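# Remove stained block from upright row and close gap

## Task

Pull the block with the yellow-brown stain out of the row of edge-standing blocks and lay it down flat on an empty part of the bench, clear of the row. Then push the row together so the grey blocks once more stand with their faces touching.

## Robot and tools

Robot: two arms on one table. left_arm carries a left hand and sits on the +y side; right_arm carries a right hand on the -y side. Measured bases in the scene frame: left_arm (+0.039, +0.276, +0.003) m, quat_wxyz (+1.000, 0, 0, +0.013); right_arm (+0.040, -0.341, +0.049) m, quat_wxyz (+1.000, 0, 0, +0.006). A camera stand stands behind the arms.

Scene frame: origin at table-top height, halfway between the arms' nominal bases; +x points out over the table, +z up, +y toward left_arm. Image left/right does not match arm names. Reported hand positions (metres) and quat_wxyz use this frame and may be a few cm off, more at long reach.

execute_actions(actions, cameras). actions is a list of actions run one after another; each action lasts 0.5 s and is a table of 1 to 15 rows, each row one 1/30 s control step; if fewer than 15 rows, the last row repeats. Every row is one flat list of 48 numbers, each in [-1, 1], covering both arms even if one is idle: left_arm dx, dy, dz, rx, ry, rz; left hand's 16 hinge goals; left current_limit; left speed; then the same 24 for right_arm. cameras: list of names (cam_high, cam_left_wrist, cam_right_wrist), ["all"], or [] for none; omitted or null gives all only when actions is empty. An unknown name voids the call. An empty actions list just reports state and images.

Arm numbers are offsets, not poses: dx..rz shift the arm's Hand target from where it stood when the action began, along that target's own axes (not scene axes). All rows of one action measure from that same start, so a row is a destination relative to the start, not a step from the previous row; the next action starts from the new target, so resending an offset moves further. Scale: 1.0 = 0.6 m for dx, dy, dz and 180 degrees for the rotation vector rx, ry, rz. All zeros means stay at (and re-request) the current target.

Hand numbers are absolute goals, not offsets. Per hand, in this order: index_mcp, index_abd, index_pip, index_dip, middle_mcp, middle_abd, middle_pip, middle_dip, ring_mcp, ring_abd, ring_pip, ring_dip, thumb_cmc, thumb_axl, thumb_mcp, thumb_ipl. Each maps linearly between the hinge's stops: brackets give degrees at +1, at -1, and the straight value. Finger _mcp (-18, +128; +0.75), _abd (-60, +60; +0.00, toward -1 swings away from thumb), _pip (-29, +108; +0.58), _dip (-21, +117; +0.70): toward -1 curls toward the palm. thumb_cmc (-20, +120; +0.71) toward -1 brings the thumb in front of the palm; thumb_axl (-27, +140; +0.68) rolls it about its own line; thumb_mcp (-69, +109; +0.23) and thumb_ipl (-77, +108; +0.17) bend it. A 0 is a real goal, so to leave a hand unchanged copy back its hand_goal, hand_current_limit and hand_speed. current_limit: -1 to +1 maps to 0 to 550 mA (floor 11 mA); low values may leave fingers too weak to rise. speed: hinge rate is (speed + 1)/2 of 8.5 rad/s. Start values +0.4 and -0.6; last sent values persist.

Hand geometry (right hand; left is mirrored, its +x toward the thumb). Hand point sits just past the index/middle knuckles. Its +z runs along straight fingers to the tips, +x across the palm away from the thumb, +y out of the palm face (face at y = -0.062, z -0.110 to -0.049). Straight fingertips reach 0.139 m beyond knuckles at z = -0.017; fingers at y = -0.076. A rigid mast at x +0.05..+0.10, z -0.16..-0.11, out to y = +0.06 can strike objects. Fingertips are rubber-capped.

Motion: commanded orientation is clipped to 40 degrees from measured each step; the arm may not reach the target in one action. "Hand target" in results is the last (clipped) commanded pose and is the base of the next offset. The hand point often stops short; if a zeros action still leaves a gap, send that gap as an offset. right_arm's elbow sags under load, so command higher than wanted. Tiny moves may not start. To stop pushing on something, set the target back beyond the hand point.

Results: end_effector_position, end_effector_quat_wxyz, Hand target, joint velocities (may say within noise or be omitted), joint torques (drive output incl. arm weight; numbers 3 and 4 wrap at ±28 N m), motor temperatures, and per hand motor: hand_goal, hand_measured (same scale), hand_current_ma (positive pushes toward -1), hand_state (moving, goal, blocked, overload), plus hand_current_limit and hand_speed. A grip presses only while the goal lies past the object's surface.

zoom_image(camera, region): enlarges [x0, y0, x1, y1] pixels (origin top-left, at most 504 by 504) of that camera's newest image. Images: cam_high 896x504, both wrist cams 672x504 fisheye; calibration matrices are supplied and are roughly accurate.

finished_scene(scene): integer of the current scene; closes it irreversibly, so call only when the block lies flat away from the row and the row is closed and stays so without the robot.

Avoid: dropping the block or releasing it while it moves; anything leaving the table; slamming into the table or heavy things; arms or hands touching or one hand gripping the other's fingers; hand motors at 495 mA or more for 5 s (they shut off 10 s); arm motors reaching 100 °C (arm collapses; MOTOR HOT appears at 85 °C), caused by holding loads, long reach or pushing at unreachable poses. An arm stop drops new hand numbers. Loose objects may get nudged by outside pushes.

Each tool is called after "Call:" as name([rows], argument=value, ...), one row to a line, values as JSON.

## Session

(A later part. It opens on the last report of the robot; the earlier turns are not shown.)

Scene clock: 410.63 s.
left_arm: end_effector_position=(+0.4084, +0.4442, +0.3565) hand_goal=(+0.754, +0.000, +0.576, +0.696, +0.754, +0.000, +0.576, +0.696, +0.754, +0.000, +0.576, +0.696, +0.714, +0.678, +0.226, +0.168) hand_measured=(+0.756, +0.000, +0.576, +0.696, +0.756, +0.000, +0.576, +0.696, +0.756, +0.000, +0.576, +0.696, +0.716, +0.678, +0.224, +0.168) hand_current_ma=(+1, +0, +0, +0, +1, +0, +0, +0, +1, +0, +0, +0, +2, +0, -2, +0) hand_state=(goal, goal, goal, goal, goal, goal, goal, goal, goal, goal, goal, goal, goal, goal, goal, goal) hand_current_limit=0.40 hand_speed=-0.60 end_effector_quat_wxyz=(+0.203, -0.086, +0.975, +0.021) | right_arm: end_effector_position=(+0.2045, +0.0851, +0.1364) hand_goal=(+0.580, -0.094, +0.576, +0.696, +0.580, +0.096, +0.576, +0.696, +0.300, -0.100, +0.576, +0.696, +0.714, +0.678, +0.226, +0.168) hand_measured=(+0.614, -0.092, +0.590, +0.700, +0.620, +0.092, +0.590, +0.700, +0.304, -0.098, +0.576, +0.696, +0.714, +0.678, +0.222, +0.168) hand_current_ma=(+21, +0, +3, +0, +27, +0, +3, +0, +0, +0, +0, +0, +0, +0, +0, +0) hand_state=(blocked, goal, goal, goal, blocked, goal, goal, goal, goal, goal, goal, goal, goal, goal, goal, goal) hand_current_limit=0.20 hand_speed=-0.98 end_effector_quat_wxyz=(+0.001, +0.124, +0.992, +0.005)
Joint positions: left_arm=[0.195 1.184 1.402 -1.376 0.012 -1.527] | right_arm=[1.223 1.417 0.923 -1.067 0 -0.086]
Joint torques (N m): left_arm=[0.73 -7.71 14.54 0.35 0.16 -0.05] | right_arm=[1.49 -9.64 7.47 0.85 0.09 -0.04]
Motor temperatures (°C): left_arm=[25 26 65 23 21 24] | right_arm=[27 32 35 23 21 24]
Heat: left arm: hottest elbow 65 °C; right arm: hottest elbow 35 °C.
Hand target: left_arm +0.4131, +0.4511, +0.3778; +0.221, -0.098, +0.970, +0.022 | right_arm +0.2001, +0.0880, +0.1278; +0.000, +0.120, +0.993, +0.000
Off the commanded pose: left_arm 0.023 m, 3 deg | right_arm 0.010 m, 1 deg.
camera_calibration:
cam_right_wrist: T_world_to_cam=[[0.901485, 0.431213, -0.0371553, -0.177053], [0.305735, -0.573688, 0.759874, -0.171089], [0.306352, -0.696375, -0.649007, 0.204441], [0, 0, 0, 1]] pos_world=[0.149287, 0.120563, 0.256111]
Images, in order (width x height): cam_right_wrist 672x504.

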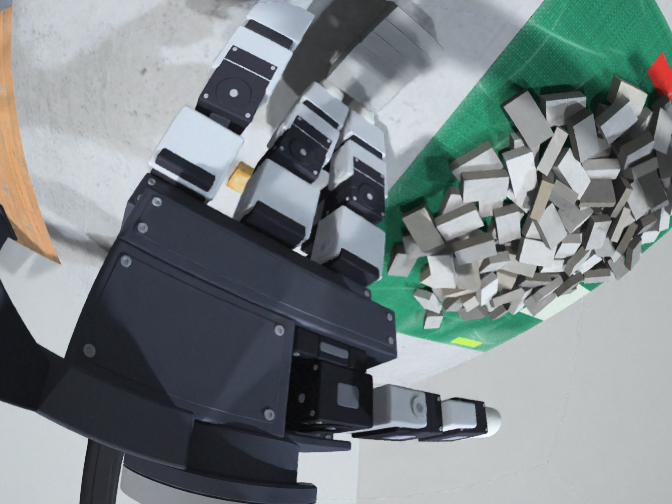

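Call:
execute_actions([
  [[0,0,0,0,0,0,0.754,0,0.576,0.696,0.754,0,0.576,0.696,0.754,0,0.576,0.696,0.714,0.678,0.226,0.168,0.4,-0.6,0,0,0,0,0,0,0.573,-0.095,0.576,0.696,0.573,0.095,0.576,0.696,0.3,-0.1,0.576,0.696,0.714,0.678,0.226,0.168,0.2,-0.985]],
  [[0,0,0,0,0,0,0.754,0,0.576,0.696,0.754,0,0.576,0.696,0.754,0,0.576,0.696,0.714,0.678,0.226,0.168,0.4,-0.6,0,0,0,0,0,0,0.567,-0.095,0.576,0.696,0.567,0.095,0.576,0.696,0.3,-0.1,0.576,0.696,0.714,0.678,0.226,0.168,0.2,-0.985]],
], cameras=["cam_right_wrist","cam_left_wrist"])

Call:
zoom_image(camera="cam_right_wrist", region=[310, 10, 430, 120])

Call:
zoom_image(camera="cam_left_wrist", region=[230, 290, 320, 380])

Scene clock: 416.13 s.
left_arm: end_effector_position=(+0.4084, +0.4442, +0.3565) hand_goal=(+0.754, +0.000, +0.576, +0.696, +0.754, +0.000, +0.576, +0.696, +0.754, +0.000, +0.576, +0.696, +0.714, +0.678, +0.226, +0.168) hand_measured=(+0.756, +0.000, +0.576, +0.696, +0.756, +0.000, +0.576, +0.696, +0.756, +0.000, +0.576, +0.696, +0.716, +0.678, +0.224, +0.168) hand_current_ma=(+1, +0, +0, +0, +1, +0, +0, +0, +1, +0, +0, +0, +2, +0, -2, +0) hand_state=(goal, goal, goal, goal, goal, goal, goal, goal, goal, goal, goal, goal, goal, goal, goal, goal) hand_current_limit=0.40 hand_speed=-0.60 end_effector_quat_wxyz=(+0.203, -0.086, +0.975, +0.021) | right_arm: end_effector_position=(+0.2045, +0.0851, +0.1364) hand_goal=(+0.568, -0.094, +0.576, +0.696, +0.568, +0.096, +0.576, +0.696, +0.300, -0.100, +0.576, +0.696, +0.714, +0.678, +0.226, +0.168) hand_measured=(+0.614, -0.092, +0.590, +0.700, +0.618, +0.092, +0.590, +0.700, +0.304, -0.098, +0.576, +0.696, +0.714, +0.678, +0.222, +0.168) hand_current_ma=(+35, +0, +3, +0, +42, +0, +3, +0, +0, +0, +0, +0, +0, +0, +0, +0) hand_state=(blocked, goal, goal, goal, blocked, goal, goal, goal, goal, goal, goal, goal, goal, goal, goal, goal) hand_current_limit=0.20 hand_speed=-0.98 end_effector_quat_wxyz=(+0.001, +0.124, +0.992, +0.005)
Joint positions: left_arm=[0.195 1.184 1.402 -1.376 0.012 -1.527] | right_arm=[1.223 1.417 0.923 -1.067 0 -0.086]
Joint torques (N m): left_arm=[0.44 -7.77 14.52 0.34 0.14 -0.08] | right_arm=[1.61 -9.58 7.51 0.87 0.1 -0.05]
Motor temperatures (°C): left_arm=[25 26 65 23 21 24] | right_arm=[27 32 35 23 21 24]
Heat: left arm: hottest elbow 65 °C; right arm: hottest elbow 35 °C.
Hand target: left_arm +0.4131, +0.4511, +0.3778; +0.221, -0.098, +0.970, +0.022 | right_arm +0.2001, +0.0880, +0.1278; +0.000, +0.120, +0.993, +0.000
Off the commanded pose: left_arm 0.023 m, 3 deg | right_arm 0.010 m, 1 deg.
camera_calibration:
cam_left_wrist: T_world_to_cam=[[0.824514, -0.497727, 0.269154, -0.239319], [-0.563559, -0.679664, 0.46953, 0.318875], [-0.0507633, -0.538818, -0.840891, 0.686106], [0, 0, 0, 1]] pos_world=[0.411856, 0.467299, 0.491633]
cam_right_wrist: T_world_to_cam=[[0.901485, 0.431213, -0.0371553, -0.177053], [0.305735, -0.573688, 0.759874, -0.171089], [0.306352, -0.696375, -0.649007, 0.204441], [0, 0, 0, 1]] pos_world=[0.149287, 0.120563, 0.256111]
Images, in order (width x height): cam_left_wrist 672x504, cam_right_wrist 672x504.

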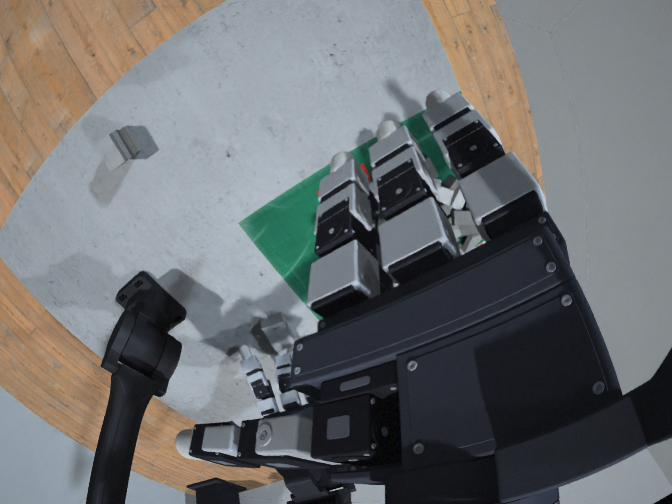

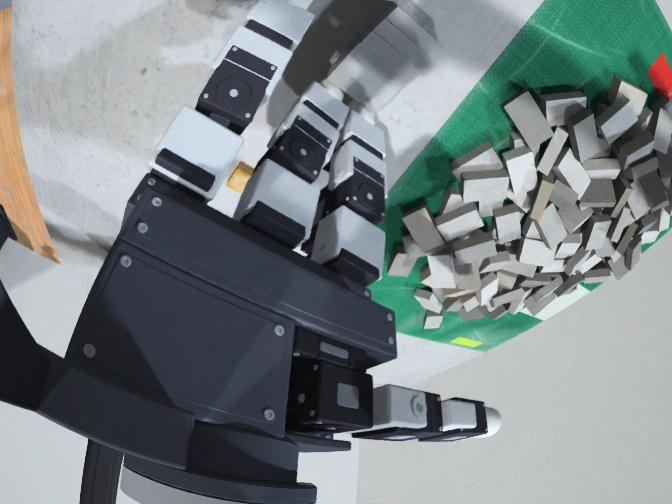

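Scaled by 4.200 from the camera's 672x504 image, which has a finer 960x720 frame.

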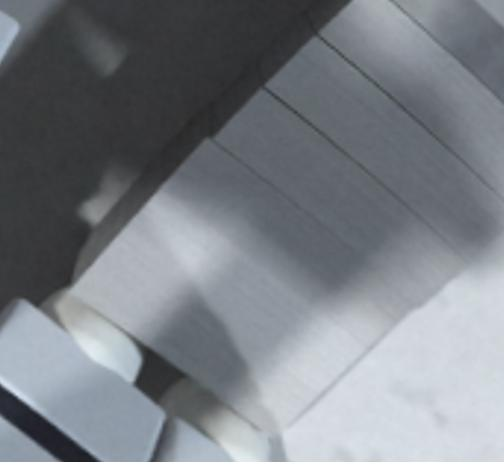

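Scaled by 5.600 from the camera's 672x504 image, which has a finer 960x720 frame.

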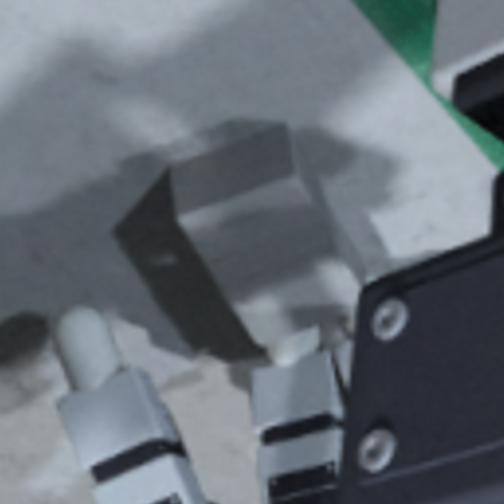

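Call:
execute_actions([
  [[0,0,0,0,0,0,0.754,0,0.576,0.696,0.754,0,0.576,0.696,0.754,0,0.576,0.696,0.714,0.678,0.226,0.168,0.4,-0.6,0,0,0,0,0,0,0.56,-0.095,0.576,0.696,0.56,0.095,0.576,0.696,0.3,-0.1,0.576,0.696,0.714,0.678,0.226,0.168,0.2,-0.985]],
  [[0,0,0,0,0,0,0.754,0,0.576,0.696,0.754,0,0.576,0.696,0.754,0,0.576,0.696,0.714,0.678,0.226,0.168,0.4,-0.6,0,0,0,0,0,0,0.553,-0.095,0.576,0.696,0.553,0.095,0.576,0.696,0.3,-0.1,0.576,0.696,0.714,0.678,0.226,0.168,0.2,-0.985]],
], cameras=["cam_right_wrist"])

Call:
zoom_image(camera="cam_right_wrist", region=[310, 10, 430, 120])

Scene clock: 422.33 s.
left_arm: end_effector_position=(+0.4084, +0.4442, +0.3565) hand_goal=(+0.754, +0.000, +0.576, +0.696, +0.754, +0.000, +0.576, +0.696, +0.754, +0.000, +0.576, +0.696, +0.714, +0.678, +0.226, +0.168) hand_measured=(+0.756, +0.000, +0.576, +0.696, +0.756, +0.000, +0.576, +0.696, +0.756, +0.000, +0.576, +0.696, +0.716, +0.678, +0.224, +0.168) hand_current_ma=(+1, +0, +0, +0, +1, +0, +0, +0, +1, +0, +0, +0, +2, +0, -2, +0) hand_state=(goal, goal, goal, goal, goal, goal, goal, goal, goal, goal, goal, goal, goal, goal, goal, goal) hand_current_limit=0.40 hand_speed=-0.60 end_effector_quat_wxyz=(+0.203, -0.086, +0.975, +0.021) | right_arm: end_effector_position=(+0.2046, +0.0851, +0.1364) hand_goal=(+0.554, -0.094, +0.576, +0.696, +0.554, +0.096, +0.576, +0.696, +0.300, -0.100, +0.576, +0.696, +0.714, +0.678, +0.226, +0.168) hand_measured=(+0.608, -0.092, +0.590, +0.702, +0.612, +0.092, +0.592, +0.702, +0.304, -0.098, +0.576, +0.696, +0.714, +0.678, +0.222, +0.168) hand_current_ma=(+51, +0, +4, +1, +58, +0, +4, +1, +0, +0, +0, +0, +0, +0, +0, +0) hand_state=(blocked, goal, goal, goal, blocked, goal, goal, goal, goal, goal, goal, goal, goal, goal, goal, goal) hand_current_limit=0.20 hand_speed=-0.98 end_effector_quat_wxyz=(+0.001, +0.124, +0.992, +0.005)
Joint positions: left_arm=[0.195 1.184 1.402 -1.376 0.012 -1.527] | right_arm=[1.223 1.417 0.923 -1.067 0 -0.085]
Joint torques (N m): left_arm=[0.44 -7.18 14.49 0.28 0.13 -0.08] | right_arm=[1.49 -9.76 7.47 0.87 0.11 -0.06]
Motor temperatures (°C): left_arm=[25 26 65 23 21 24] | right_arm=[27 32 35 23 21 24]
Heat: left arm: hottest elbow 65 °C; right arm: hottest elbow 35 °C.
Hand target: left_arm +0.4131, +0.4511, +0.3778; +0.221, -0.098, +0.970, +0.022 | right_arm +0.2001, +0.0880, +0.1278; +0.000, +0.120, +0.993, +0.000
Off the commanded pose: left_arm 0.023 m, 3 deg | right_arm 0.010 m, 1 deg.
camera_calibration:
cam_right_wrist: T_world_to_cam=[[0.901649, 0.430867, -0.0371919, -0.177026], [0.305545, -0.573806, 0.759861, -0.171043], [0.306058, -0.696492, -0.649021, 0.204502], [0, 0, 0, 1]] pos_world=[0.149288, 0.120563, 0.256111]
Images, in order (width x height): cam_right_wrist 672x504.

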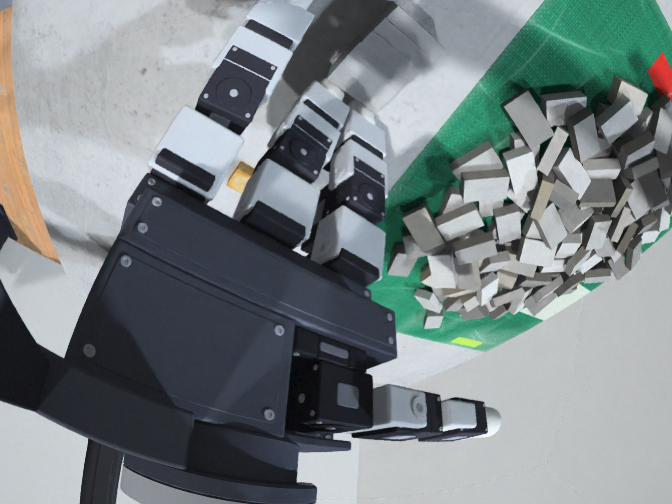

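Scaled by 4.200 from the camera's 672x504 image, which has a finer 960x720 frame.

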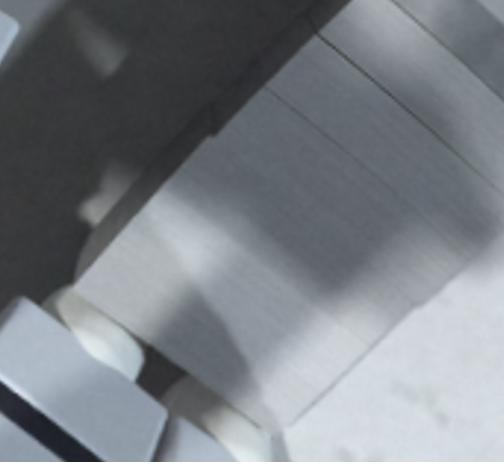

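Call:
execute_actions([
  [[0,0,0,0,0,0,0.754,0,0.576,0.696,0.754,0,0.576,0.696,0.754,0,0.576,0.696,0.714,0.678,0.226,0.168,0.4,-0.6,0,0,0,0,0,0,0.547,-0.095,0.576,0.696,0.547,0.095,0.576,0.696,0.3,-0.1,0.576,0.696,0.714,0.678,0.226,0.168,0.2,-0.985]],
  [[0,0,0,0,0,0,0.754,0,0.576,0.696,0.754,0,0.576,0.696,0.754,0,0.576,0.696,0.714,0.678,0.226,0.168,0.4,-0.6,0,0,0,0,0,0,0.54,-0.095,0.576,0.696,0.54,0.095,0.576,0.696,0.3,-0.1,0.576,0.696,0.714,0.678,0.226,0.168,0.2,-0.985]],
], cameras=["cam_right_wrist"])

Call:
zoom_image(camera="cam_right_wrist", region=[310, 10, 430, 120])

Scene clock: 428.27 s.
left_arm: end_effector_position=(+0.4084, +0.4442, +0.3565) hand_goal=(+0.754, +0.000, +0.576, +0.696, +0.754, +0.000, +0.576, +0.696, +0.754, +0.000, +0.576, +0.696, +0.714, +0.678, +0.226, +0.168) hand_measured=(+0.756, +0.000, +0.576, +0.696, +0.756, +0.000, +0.576, +0.696, +0.756, +0.000, +0.576, +0.696, +0.716, +0.678, +0.224, +0.168) hand_current_ma=(+1, +0, +0, +0, +1, +0, +0, +0, +1, +0, +0, +0, +2, +0, -2, +0) hand_state=(goal, goal, goal, goal, goal, goal, goal, goal, goal, goal, goal, goal, goal, goal, goal, goal) hand_current_limit=0.40 hand_speed=-0.60 end_effector_quat_wxyz=(+0.203, -0.086, +0.975, +0.021) | right_arm: end_effector_position=(+0.2043, +0.0841, +0.1358) hand_goal=(+0.540, -0.094, +0.576, +0.696, +0.540, +0.096, +0.576, +0.696, +0.300, -0.100, +0.576, +0.696, +0.714, +0.678, +0.226, +0.168) hand_measured=(+0.598, -0.092, +0.592, +0.702, +0.602, +0.092, +0.592, +0.702, +0.304, -0.098, +0.576, +0.696, +0.714, +0.678, +0.222, +0.168) hand_current_ma=(+58, +0, +4, +1, +65, +0, +5, +1, +0, +0, +0, +0, +0, +0, +0, +0) hand_state=(blocked, goal, goal, goal, blocked, goal, goal, goal, goal, goal, goal, goal, goal, goal, goal, goal) hand_current_limit=0.20 hand_speed=-0.98 end_effector_quat_wxyz=(+0.001, +0.125, +0.992, +0.003)
Joint positions: left_arm=[0.195 1.184 1.402 -1.376 0.012 -1.527] | right_arm=[1.223 1.417 0.922 -1.07 0 -0.084]
Joint torques (N m): left_arm=[0.67 -7.41 14.48 0.34 0.14 -0.09] | right_arm=[1.44 -9.7 7.56 0.99 0.08 -0.06]
Motor temperatures (°C): left_arm=[25 26 65 23 21 24] | right_arm=[27 32 35 23 21 24]
Heat: left arm: hottest elbow 65 °C; right arm: hottest elbow 35 °C.
Hand target: left_arm +0.4131, +0.4511, +0.3778; +0.221, -0.098, +0.970, +0.022 | right_arm +0.2001, +0.0880, +0.1279; +0.000, +0.120, +0.993, +0.000
Off the commanded pose: left_arm 0.023 m, 3 deg | right_arm 0.010 m, 1 deg.
camera_calibration:
cam_right_wrist: T_world_to_cam=[[0.901918, 0.430066, -0.0398471, -0.175969], [0.306061, -0.571299, 0.761541, -0.171631], [0.304748, -0.699043, -0.646891, 0.203616], [0, 0, 0, 1]] pos_world=[0.149187, 0.119962, 0.25541]
Images, in order (width x height): cam_right_wrist 672x504.

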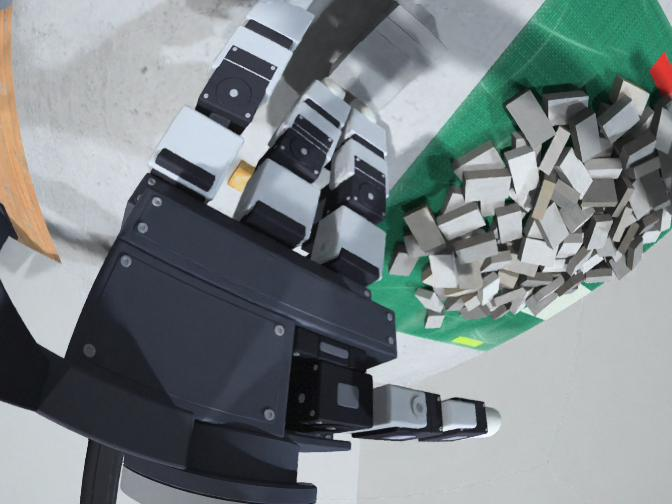

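Scaled by 4.200 from the camera's 672x504 image, which has a finer 960x720 frame.

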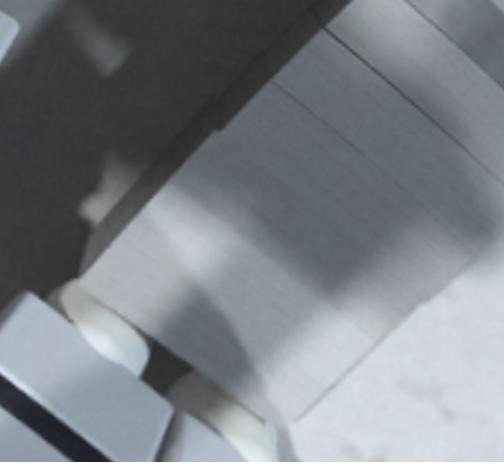

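Call:
execute_actions([
  [[0,0,0,0,0,0,0.754,0,0.576,0.696,0.754,0,0.576,0.696,0.754,0,0.576,0.696,0.714,0.678,0.226,0.168,0.4,-0.6,0,0,0,0,0,0,0.533,-0.095,0.576,0.696,0.533,0.095,0.576,0.696,0.3,-0.1,0.576,0.696,0.714,0.678,0.226,0.168,0.2,-0.985]],
  [[0,0,0,0,0,0,0.754,0,0.576,0.696,0.754,0,0.576,0.696,0.754,0,0.576,0.696,0.714,0.678,0.226,0.168,0.4,-0.6,0,0,0,0,0,0,0.526,-0.095,0.576,0.696,0.526,0.095,0.576,0.696,0.3,-0.1,0.576,0.696,0.714,0.678,0.226,0.168,0.2,-0.985]],
], cameras=["cam_right_wrist"])

Call:
zoom_image(camera="cam_right_wrist", region=[310, 0, 450, 120])

Scene clock: 435.23 s.
left_arm: end_effector_position=(+0.4084, +0.4442, +0.3565) hand_goal=(+0.754, +0.000, +0.576, +0.696, +0.754, +0.000, +0.576, +0.696, +0.754, +0.000, +0.576, +0.696, +0.714, +0.678, +0.226, +0.168) hand_measured=(+0.756, +0.000, +0.576, +0.696, +0.756, +0.000, +0.576, +0.696, +0.756, +0.000, +0.576, +0.696, +0.716, +0.678, +0.224, +0.168) hand_current_ma=(+1, +0, +0, +0, +1, +0, +0, +0, +1, +0, +0, +0, +2, +0, -2, +0) hand_state=(goal, goal, goal, goal, goal, goal, goal, goal, goal, goal, goal, goal, goal, goal, goal, goal) hand_current_limit=0.40 hand_speed=-0.60 end_effector_quat_wxyz=(+0.203, -0.086, +0.975, +0.021) | right_arm: end_effector_position=(+0.2040, +0.0831, +0.1349) hand_goal=(+0.526, -0.094, +0.576, +0.696, +0.526, +0.096, +0.576, +0.696, +0.300, -0.100, +0.576, +0.696, +0.714, +0.678, +0.226, +0.168) hand_measured=(+0.584, -0.092, +0.592, +0.702, +0.588, +0.092, +0.594, +0.702, +0.304, -0.098, +0.576, +0.696, +0.714, +0.678, +0.222, +0.168) hand_current_ma=(+57, +0, +5, +1, +65, +0, +5, +1, +0, +0, +0, +0, +0, +0, +0, +0) hand_state=(blocked, goal, goal, goal, blocked, goal, goal, goal, goal, goal, goal, goal, goal, goal, goal, goal) hand_current_limit=0.20 hand_speed=-0.98 end_effector_quat_wxyz=(+0.000, +0.125, +0.992, +0.002)
Joint positions: left_arm=[0.195 1.184 1.402 -1.376 0.012 -1.527] | right_arm=[1.223 1.417 0.921 -1.07 0 -0.084]
Joint torques (N m): left_arm=[0.44 -7.47 14.49 0.35 0.15 -0.08] | right_arm=[1.61 -9.64 7.66 0.99 0.11 -0.06]
Motor temperatures (°C): left_arm=[25 26 65 23 21 24] | right_arm=[27 32 35 23 21 24]
Heat: left arm: hottest elbow 65 °C; right arm: hottest elbow 35 °C.
Hand target: left_arm +0.4131, +0.4511, +0.3778; +0.221, -0.098, +0.970, +0.022 | right_arm +0.2001, +0.0880, +0.1278; +0.000, +0.120, +0.993, +0.000
Off the commanded pose: left_arm 0.023 m, 3 deg | right_arm 0.009 m, 1 deg.
camera_calibration:
cam_right_wrist: T_world_to_cam=[[0.902052, 0.429598, -0.041811, -0.17503], [0.306558, -0.569467, 0.762712, -0.171818], [0.303849, -0.700824, -0.645385, 0.202637], [0, 0, 0, 1]] pos_world=[0.148987, 0.119361, 0.254509]
Images, in order (width x height): cam_right_wrist 672x504.

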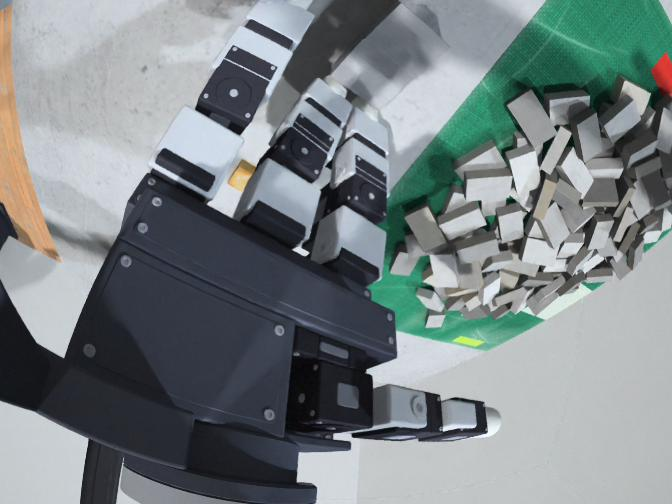

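Scaled by 3.600 from the camera's 672x504 image, which has a finer 960x720 frame.

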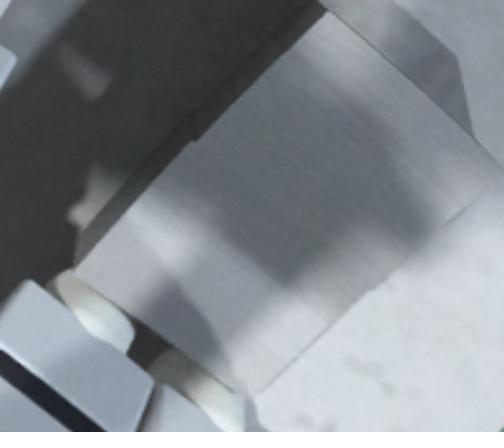

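Call:
execute_actions([
  [[0,0,0,0,0,0,0.754,0,0.576,0.696,0.754,0,0.576,0.696,0.754,0,0.576,0.696,0.714,0.678,0.226,0.168,0.4,-0.6,0,0,0,0,0,0,0.70,-0.095,0.576,0.696,0.70,0.095,0.576,0.696,0.3,-0.1,0.576,0.696,0.714,0.678,0.226,0.168,0.2,-0.96]],
  [[0,0,0,0,0,0,0.754,0,0.576,0.696,0.754,0,0.576,0.696,0.754,0,0.576,0.696,0.714,0.678,0.226,0.168,0.4,-0.6,0,0,0,0,0,0,0.80,-0.095,0.576,0.696,0.80,0.095,0.576,0.696,0.3,-0.1,0.576,0.696,0.714,0.678,0.226,0.168,0.2,-0.94]],
  [[0,0,0,0,0,0,0.754,0,0.576,0.696,0.754,0,0.576,0.696,0.754,0,0.576,0.696,0.714,0.678,0.226,0.168,0.4,-0.6,0,-0.02,-0.04,0,0,0,0.82,-0.095,0.576,0.696,0.82,0.095,0.576,0.696,0.3,-0.1,0.576,0.696,0.714,0.678,0.226,0.168,0.2,-0.94]],
], cameras=["cam_right_wrist"])

Call:
zoom_image(camera="cam_right_wrist", region=[290, 0, 450, 120])

Scene clock: 441.67 s.
left_arm: end_effector_position=(+0.4084, +0.4442, +0.3565) hand_goal=(+0.754, +0.000, +0.576, +0.696, +0.754, +0.000, +0.576, +0.696, +0.754, +0.000, +0.576, +0.696, +0.714, +0.678, +0.226, +0.168) hand_measured=(+0.756, +0.000, +0.576, +0.696, +0.756, +0.000, +0.576, +0.696, +0.756, +0.000, +0.576, +0.696, +0.716, +0.678, +0.224, +0.168) hand_current_ma=(+1, +0, +0, +0, +1, +0, +0, +0, +1, +0, +0, +0, +2, +0, -2, +0) hand_state=(goal, goal, goal, goal, goal, goal, goal, goal, goal, goal, goal, goal, goal, goal, goal, goal) hand_current_limit=0.40 hand_speed=-0.60 end_effector_quat_wxyz=(+0.203, -0.086, +0.975, +0.021) | right_arm: end_effector_position=(+0.2008, +0.0739, +0.1459) hand_goal=(+0.820, -0.094, +0.576, +0.696, +0.820, +0.096, +0.576, +0.696, +0.300, -0.100, +0.576, +0.696, +0.714, +0.678, +0.226, +0.168) hand_measured=(+0.812, -0.092, +0.578, +0.698, +0.814, +0.092, +0.578, +0.698, +0.304, -0.098, +0.576, +0.696, +0.714, +0.678, +0.222, +0.168) hand_current_ma=(-1, +0, +0, +0, -1, +0, +0, +0, +0, +0, +0, +0, +0, +0, +0, +0) hand_state=(goal, goal, goal, goal, goal, goal, goal, goal, goal, goal, goal, goal, goal, goal, goal, goal) hand_current_limit=0.20 hand_speed=-0.94 end_effector_quat_wxyz=(-0.001, +0.125, +0.992, -0.003)
Joint positions: left_arm=[0.195 1.184 1.402 -1.376 0.012 -1.527] | right_arm=[1.223 1.382 0.921 -1.115 0 -0.084]
Joint torques (N m): left_arm=[0.38 -7.41 14.43 0.35 0.15 -0.09] | right_arm=[1.14 -11.58 8.38 -0.02 0.11 -0.08]
Motor temperatures (°C): left_arm=[25 26 65 23 21 24] | right_arm=[27 32 36 23 21 24]
Heat: left arm: hottest elbow 65 °C; right arm: hottest elbow 36 °C.
Hand target: left_arm +0.4131, +0.4511, +0.3778; +0.221, -0.098, +0.970, +0.022 | right_arm +0.1973, +0.0764, +0.1519; +0.000, +0.120, +0.993, +0.000
Off the commanded pose: left_arm 0.023 m, 3 deg | right_arm 0.007 m, 1 deg.
camera_calibration:
cam_right_wrist: T_world_to_cam=[[0.901931, 0.429125, -0.0487091, -0.166759], [0.308971, -0.56233, 0.767021, -0.18613], [0.301758, -0.70685, -0.63977, 0.204232], [0, 0, 0, 1]] pos_world=[0.146286, 0.111256, 0.265304]
Images, in order (width x height): cam_right_wrist 672x504.

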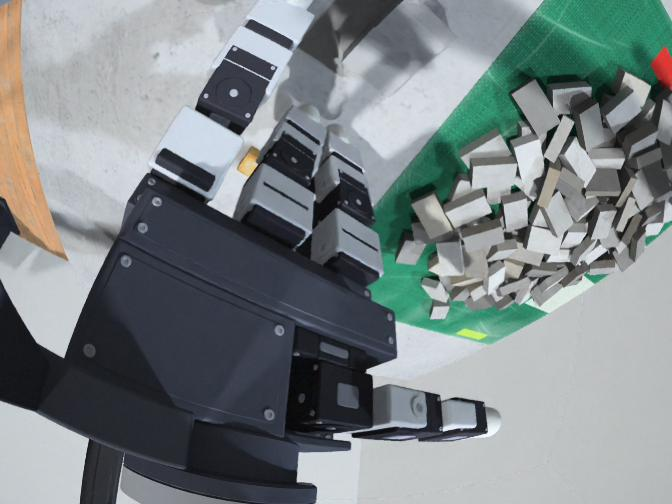

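Scaled by 3.150 from the camera's 672x504 image, which has a finer 960x720 frame.

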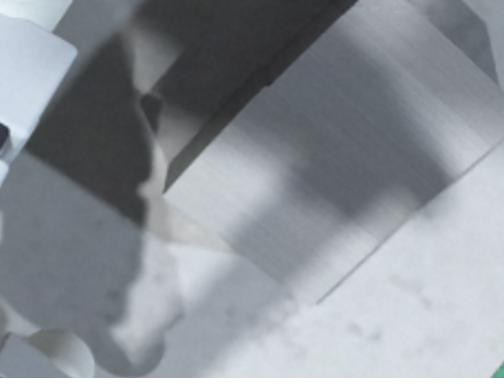

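Call:
execute_actions([
  [[0,0,0,0,0,0,0.754,0,0.576,0.696,0.754,0,0.576,0.696,0.754,0,0.576,0.696,0.714,0.678,0.226,0.168,0.4,-0.6,0,-0.01,-0.05,0,0,0,0.82,-0.095,0.576,0.696,0.82,0.095,0.576,0.696,0.3,-0.1,0.576,0.696,0.714,0.678,0.226,0.168,0.2,-0.94]],
  [[0,0,0,0,0,0,0.754,0,0.576,0.696,0.754,0,0.576,0.696,0.754,0,0.576,0.696,0.714,0.678,0.226,0.168,0.4,-0.6,0,-0.01,-0.06,0,0,0,0.82,-0.095,0.576,0.696,0.82,0.095,0.576,0.696,0.3,-0.1,0.576,0.696,0.714,0.678,0.226,0.168,0.2,-0.94]],
  [[0,0,0,0,0,0,0.754,0,0.576,0.696,0.754,0,0.576,0.696,0.754,0,0.576,0.696,0.714,0.678,0.226,0.168,0.4,-0.6,0,-0.05,-0.06,0,0,0,0.82,-0.095,0.576,0.696,0.82,0.095,0.576,0.696,0.3,-0.1,0.576,0.696,0.714,0.678,0.226,0.168,0.2,-0.94]],
  [[0,0,0,0,0,0,0.754,0,0.576,0.696,0.754,0,0.576,0.696,0.754,0,0.576,0.696,0.714,0.678,0.226,0.168,0.4,-0.6,0,-0.08,-0.03,0,0,0,0.754,0,0.576,0.696,0.754,0,0.576,0.696,0.3,-0.1,0.576,0.696,0.714,0.678,0.226,0.168,0.2,-0.94]],
], cameras=["all"])

Call:
zoom_image(camera="cam_high", region=[310, 200, 420, 300])

Call:
zoom_image(camera="cam_left_wrist", region=[200, 270, 340, 410])

Scene clock: 449.37 s.
left_arm: end_effector_position=(+0.4084, +0.4442, +0.3565) hand_goal=(+0.754, +0.000, +0.576, +0.696, +0.754, +0.000, +0.576, +0.696, +0.754, +0.000, +0.576, +0.696, +0.714, +0.678, +0.226, +0.168) hand_measured=(+0.756, +0.000, +0.576, +0.696, +0.756, +0.000, +0.576, +0.696, +0.756, +0.000, +0.576, +0.696, +0.716, +0.678, +0.224, +0.168) hand_current_ma=(+1, +0, +0, +0, +1, +0, +0, +0, +1, +0, +0, +0, +2, +0, -2, +0) hand_state=(goal, goal, goal, goal, goal, goal, goal, goal, goal, goal, goal, goal, goal, goal, goal, goal) hand_current_limit=0.40 hand_speed=-0.60 end_effector_quat_wxyz=(+0.203, -0.086, +0.975, +0.021) | right_arm: end_effector_position=(+0.1729, -0.0060, +0.2785) hand_goal=(+0.754, +0.000, +0.576, +0.696, +0.754, +0.000, +0.576, +0.696, +0.300, -0.100, +0.576, +0.696, +0.714, +0.678, +0.226, +0.168) hand_measured=(+0.756, -0.004, +0.578, +0.698, +0.756, +0.004, +0.578, +0.698, +0.304, -0.098, +0.576, +0.696, +0.714, +0.678, +0.222, +0.168) hand_current_ma=(+0, +0, +0, +0, +0, +0, +0, +0, +0, +0, +0, +0, +0, +0, +0, +0) hand_state=(goal, goal, goal, goal, goal, goal, goal, goal, goal, goal, goal, goal, goal, goal, goal, goal) hand_current_limit=0.20 hand_speed=-0.94 end_effector_quat_wxyz=(+0.002, +0.118, +0.993, +0.012)
Joint positions: left_arm=[0.195 1.184 1.402 -1.376 0.012 -1.527] | right_arm=[1.219 1.032 0.991 -1.507 0 -0.102]
Joint torques (N m): left_arm=[0.5 -7.71 14.45 0.24 0.16 -0.09] | right_arm=[-0.85 -5.66 8.27 0.05 0.08 -0.21]
Motor temperatures (°C): left_arm=[25 26 66 23 21 24] | right_arm=[27 33 36 23 21 24]
Heat: left arm: hottest elbow 66 °C; right arm: hottest elbow 36 °C.
Hand target: left_arm +0.4131, +0.4511, +0.3778; +0.221, -0.098, +0.970, +0.022 | right_arm +0.1758, -0.0111, +0.2719; +0.000, +0.120, +0.993, +0.000
Off the commanded pose: left_arm 0.023 m, 3 deg | right_arm 0.009 m, 1 deg.
camera_calibration:
cam_left_wrist: T_world_to_cam=[[0.824514, -0.497727, 0.269154, -0.239319], [-0.563559, -0.679664, 0.46953, 0.318875], [-0.0507633, -0.538818, -0.840891, 0.686106], [0, 0, 0, 1]] pos_world=[0.411856, 0.467299, 0.491633]
cam_right_wrist: T_world_to_cam=[[0.896141, 0.442913, -0.0275657, -0.105613], [0.309489, -0.579253, 0.754111, -0.320827], [0.318038, -0.684321, -0.656169, 0.242909], [0, 0, 0, 1]] pos_world=[0.116683, 0.0271651, 0.398417]

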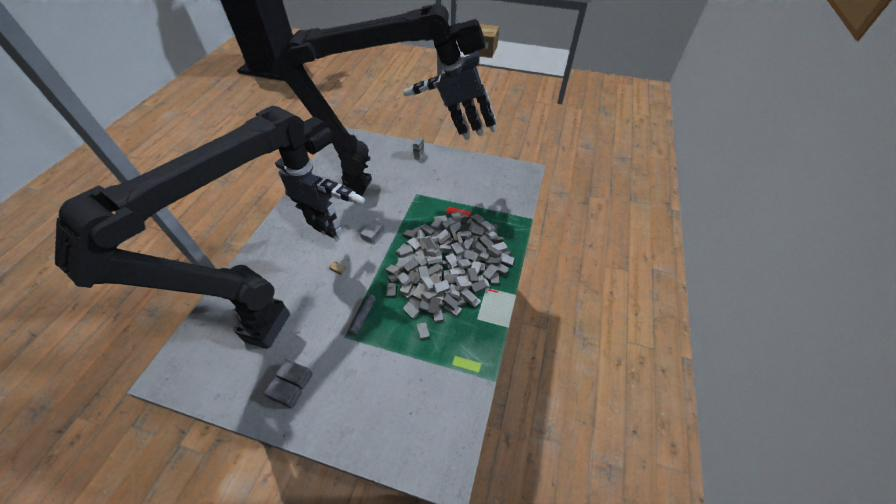

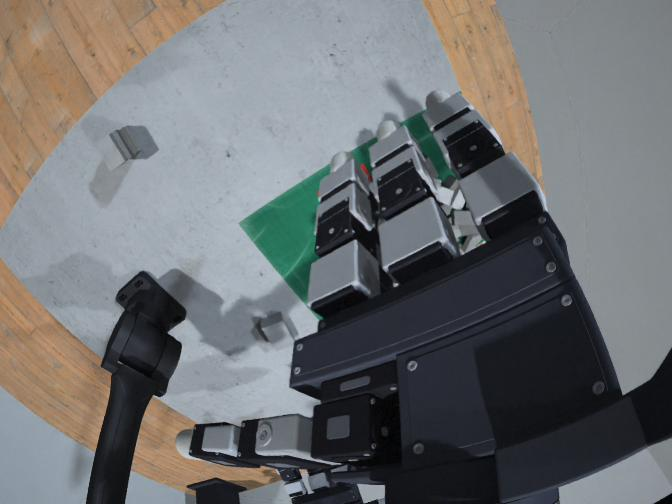

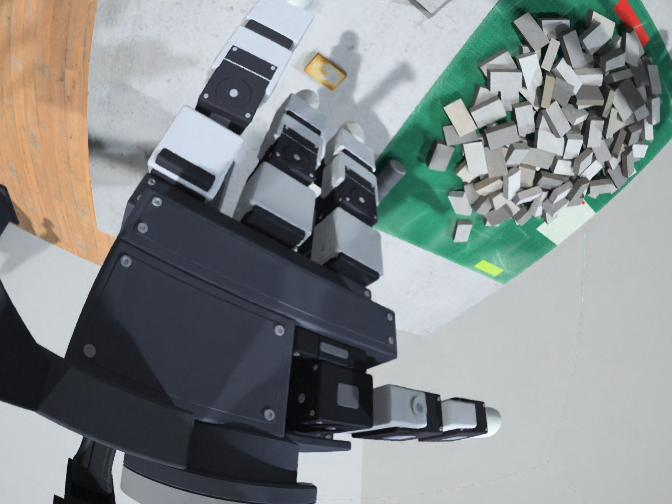

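Scaled by 4.582 from the camera's 896x504 image, which has a finer 1280x720 frame.

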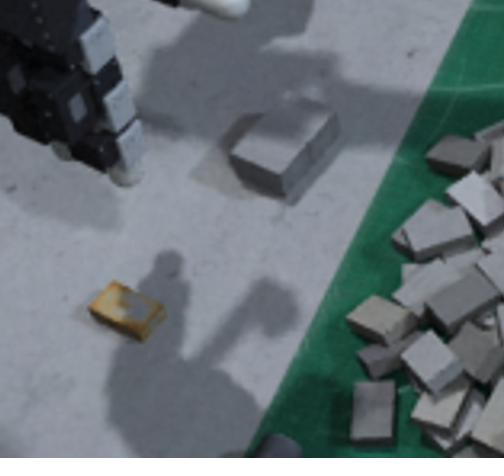

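Scaled by 3.600 from the camera's 672x504 image, which has a finer 960x720 frame.

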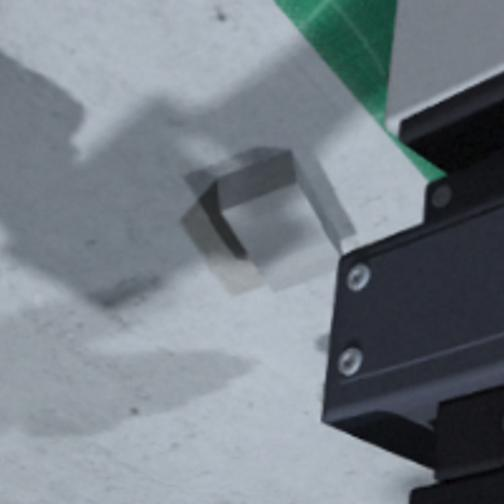

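Call:
finished_scene(scene=2)

The scene is finished: the task was done.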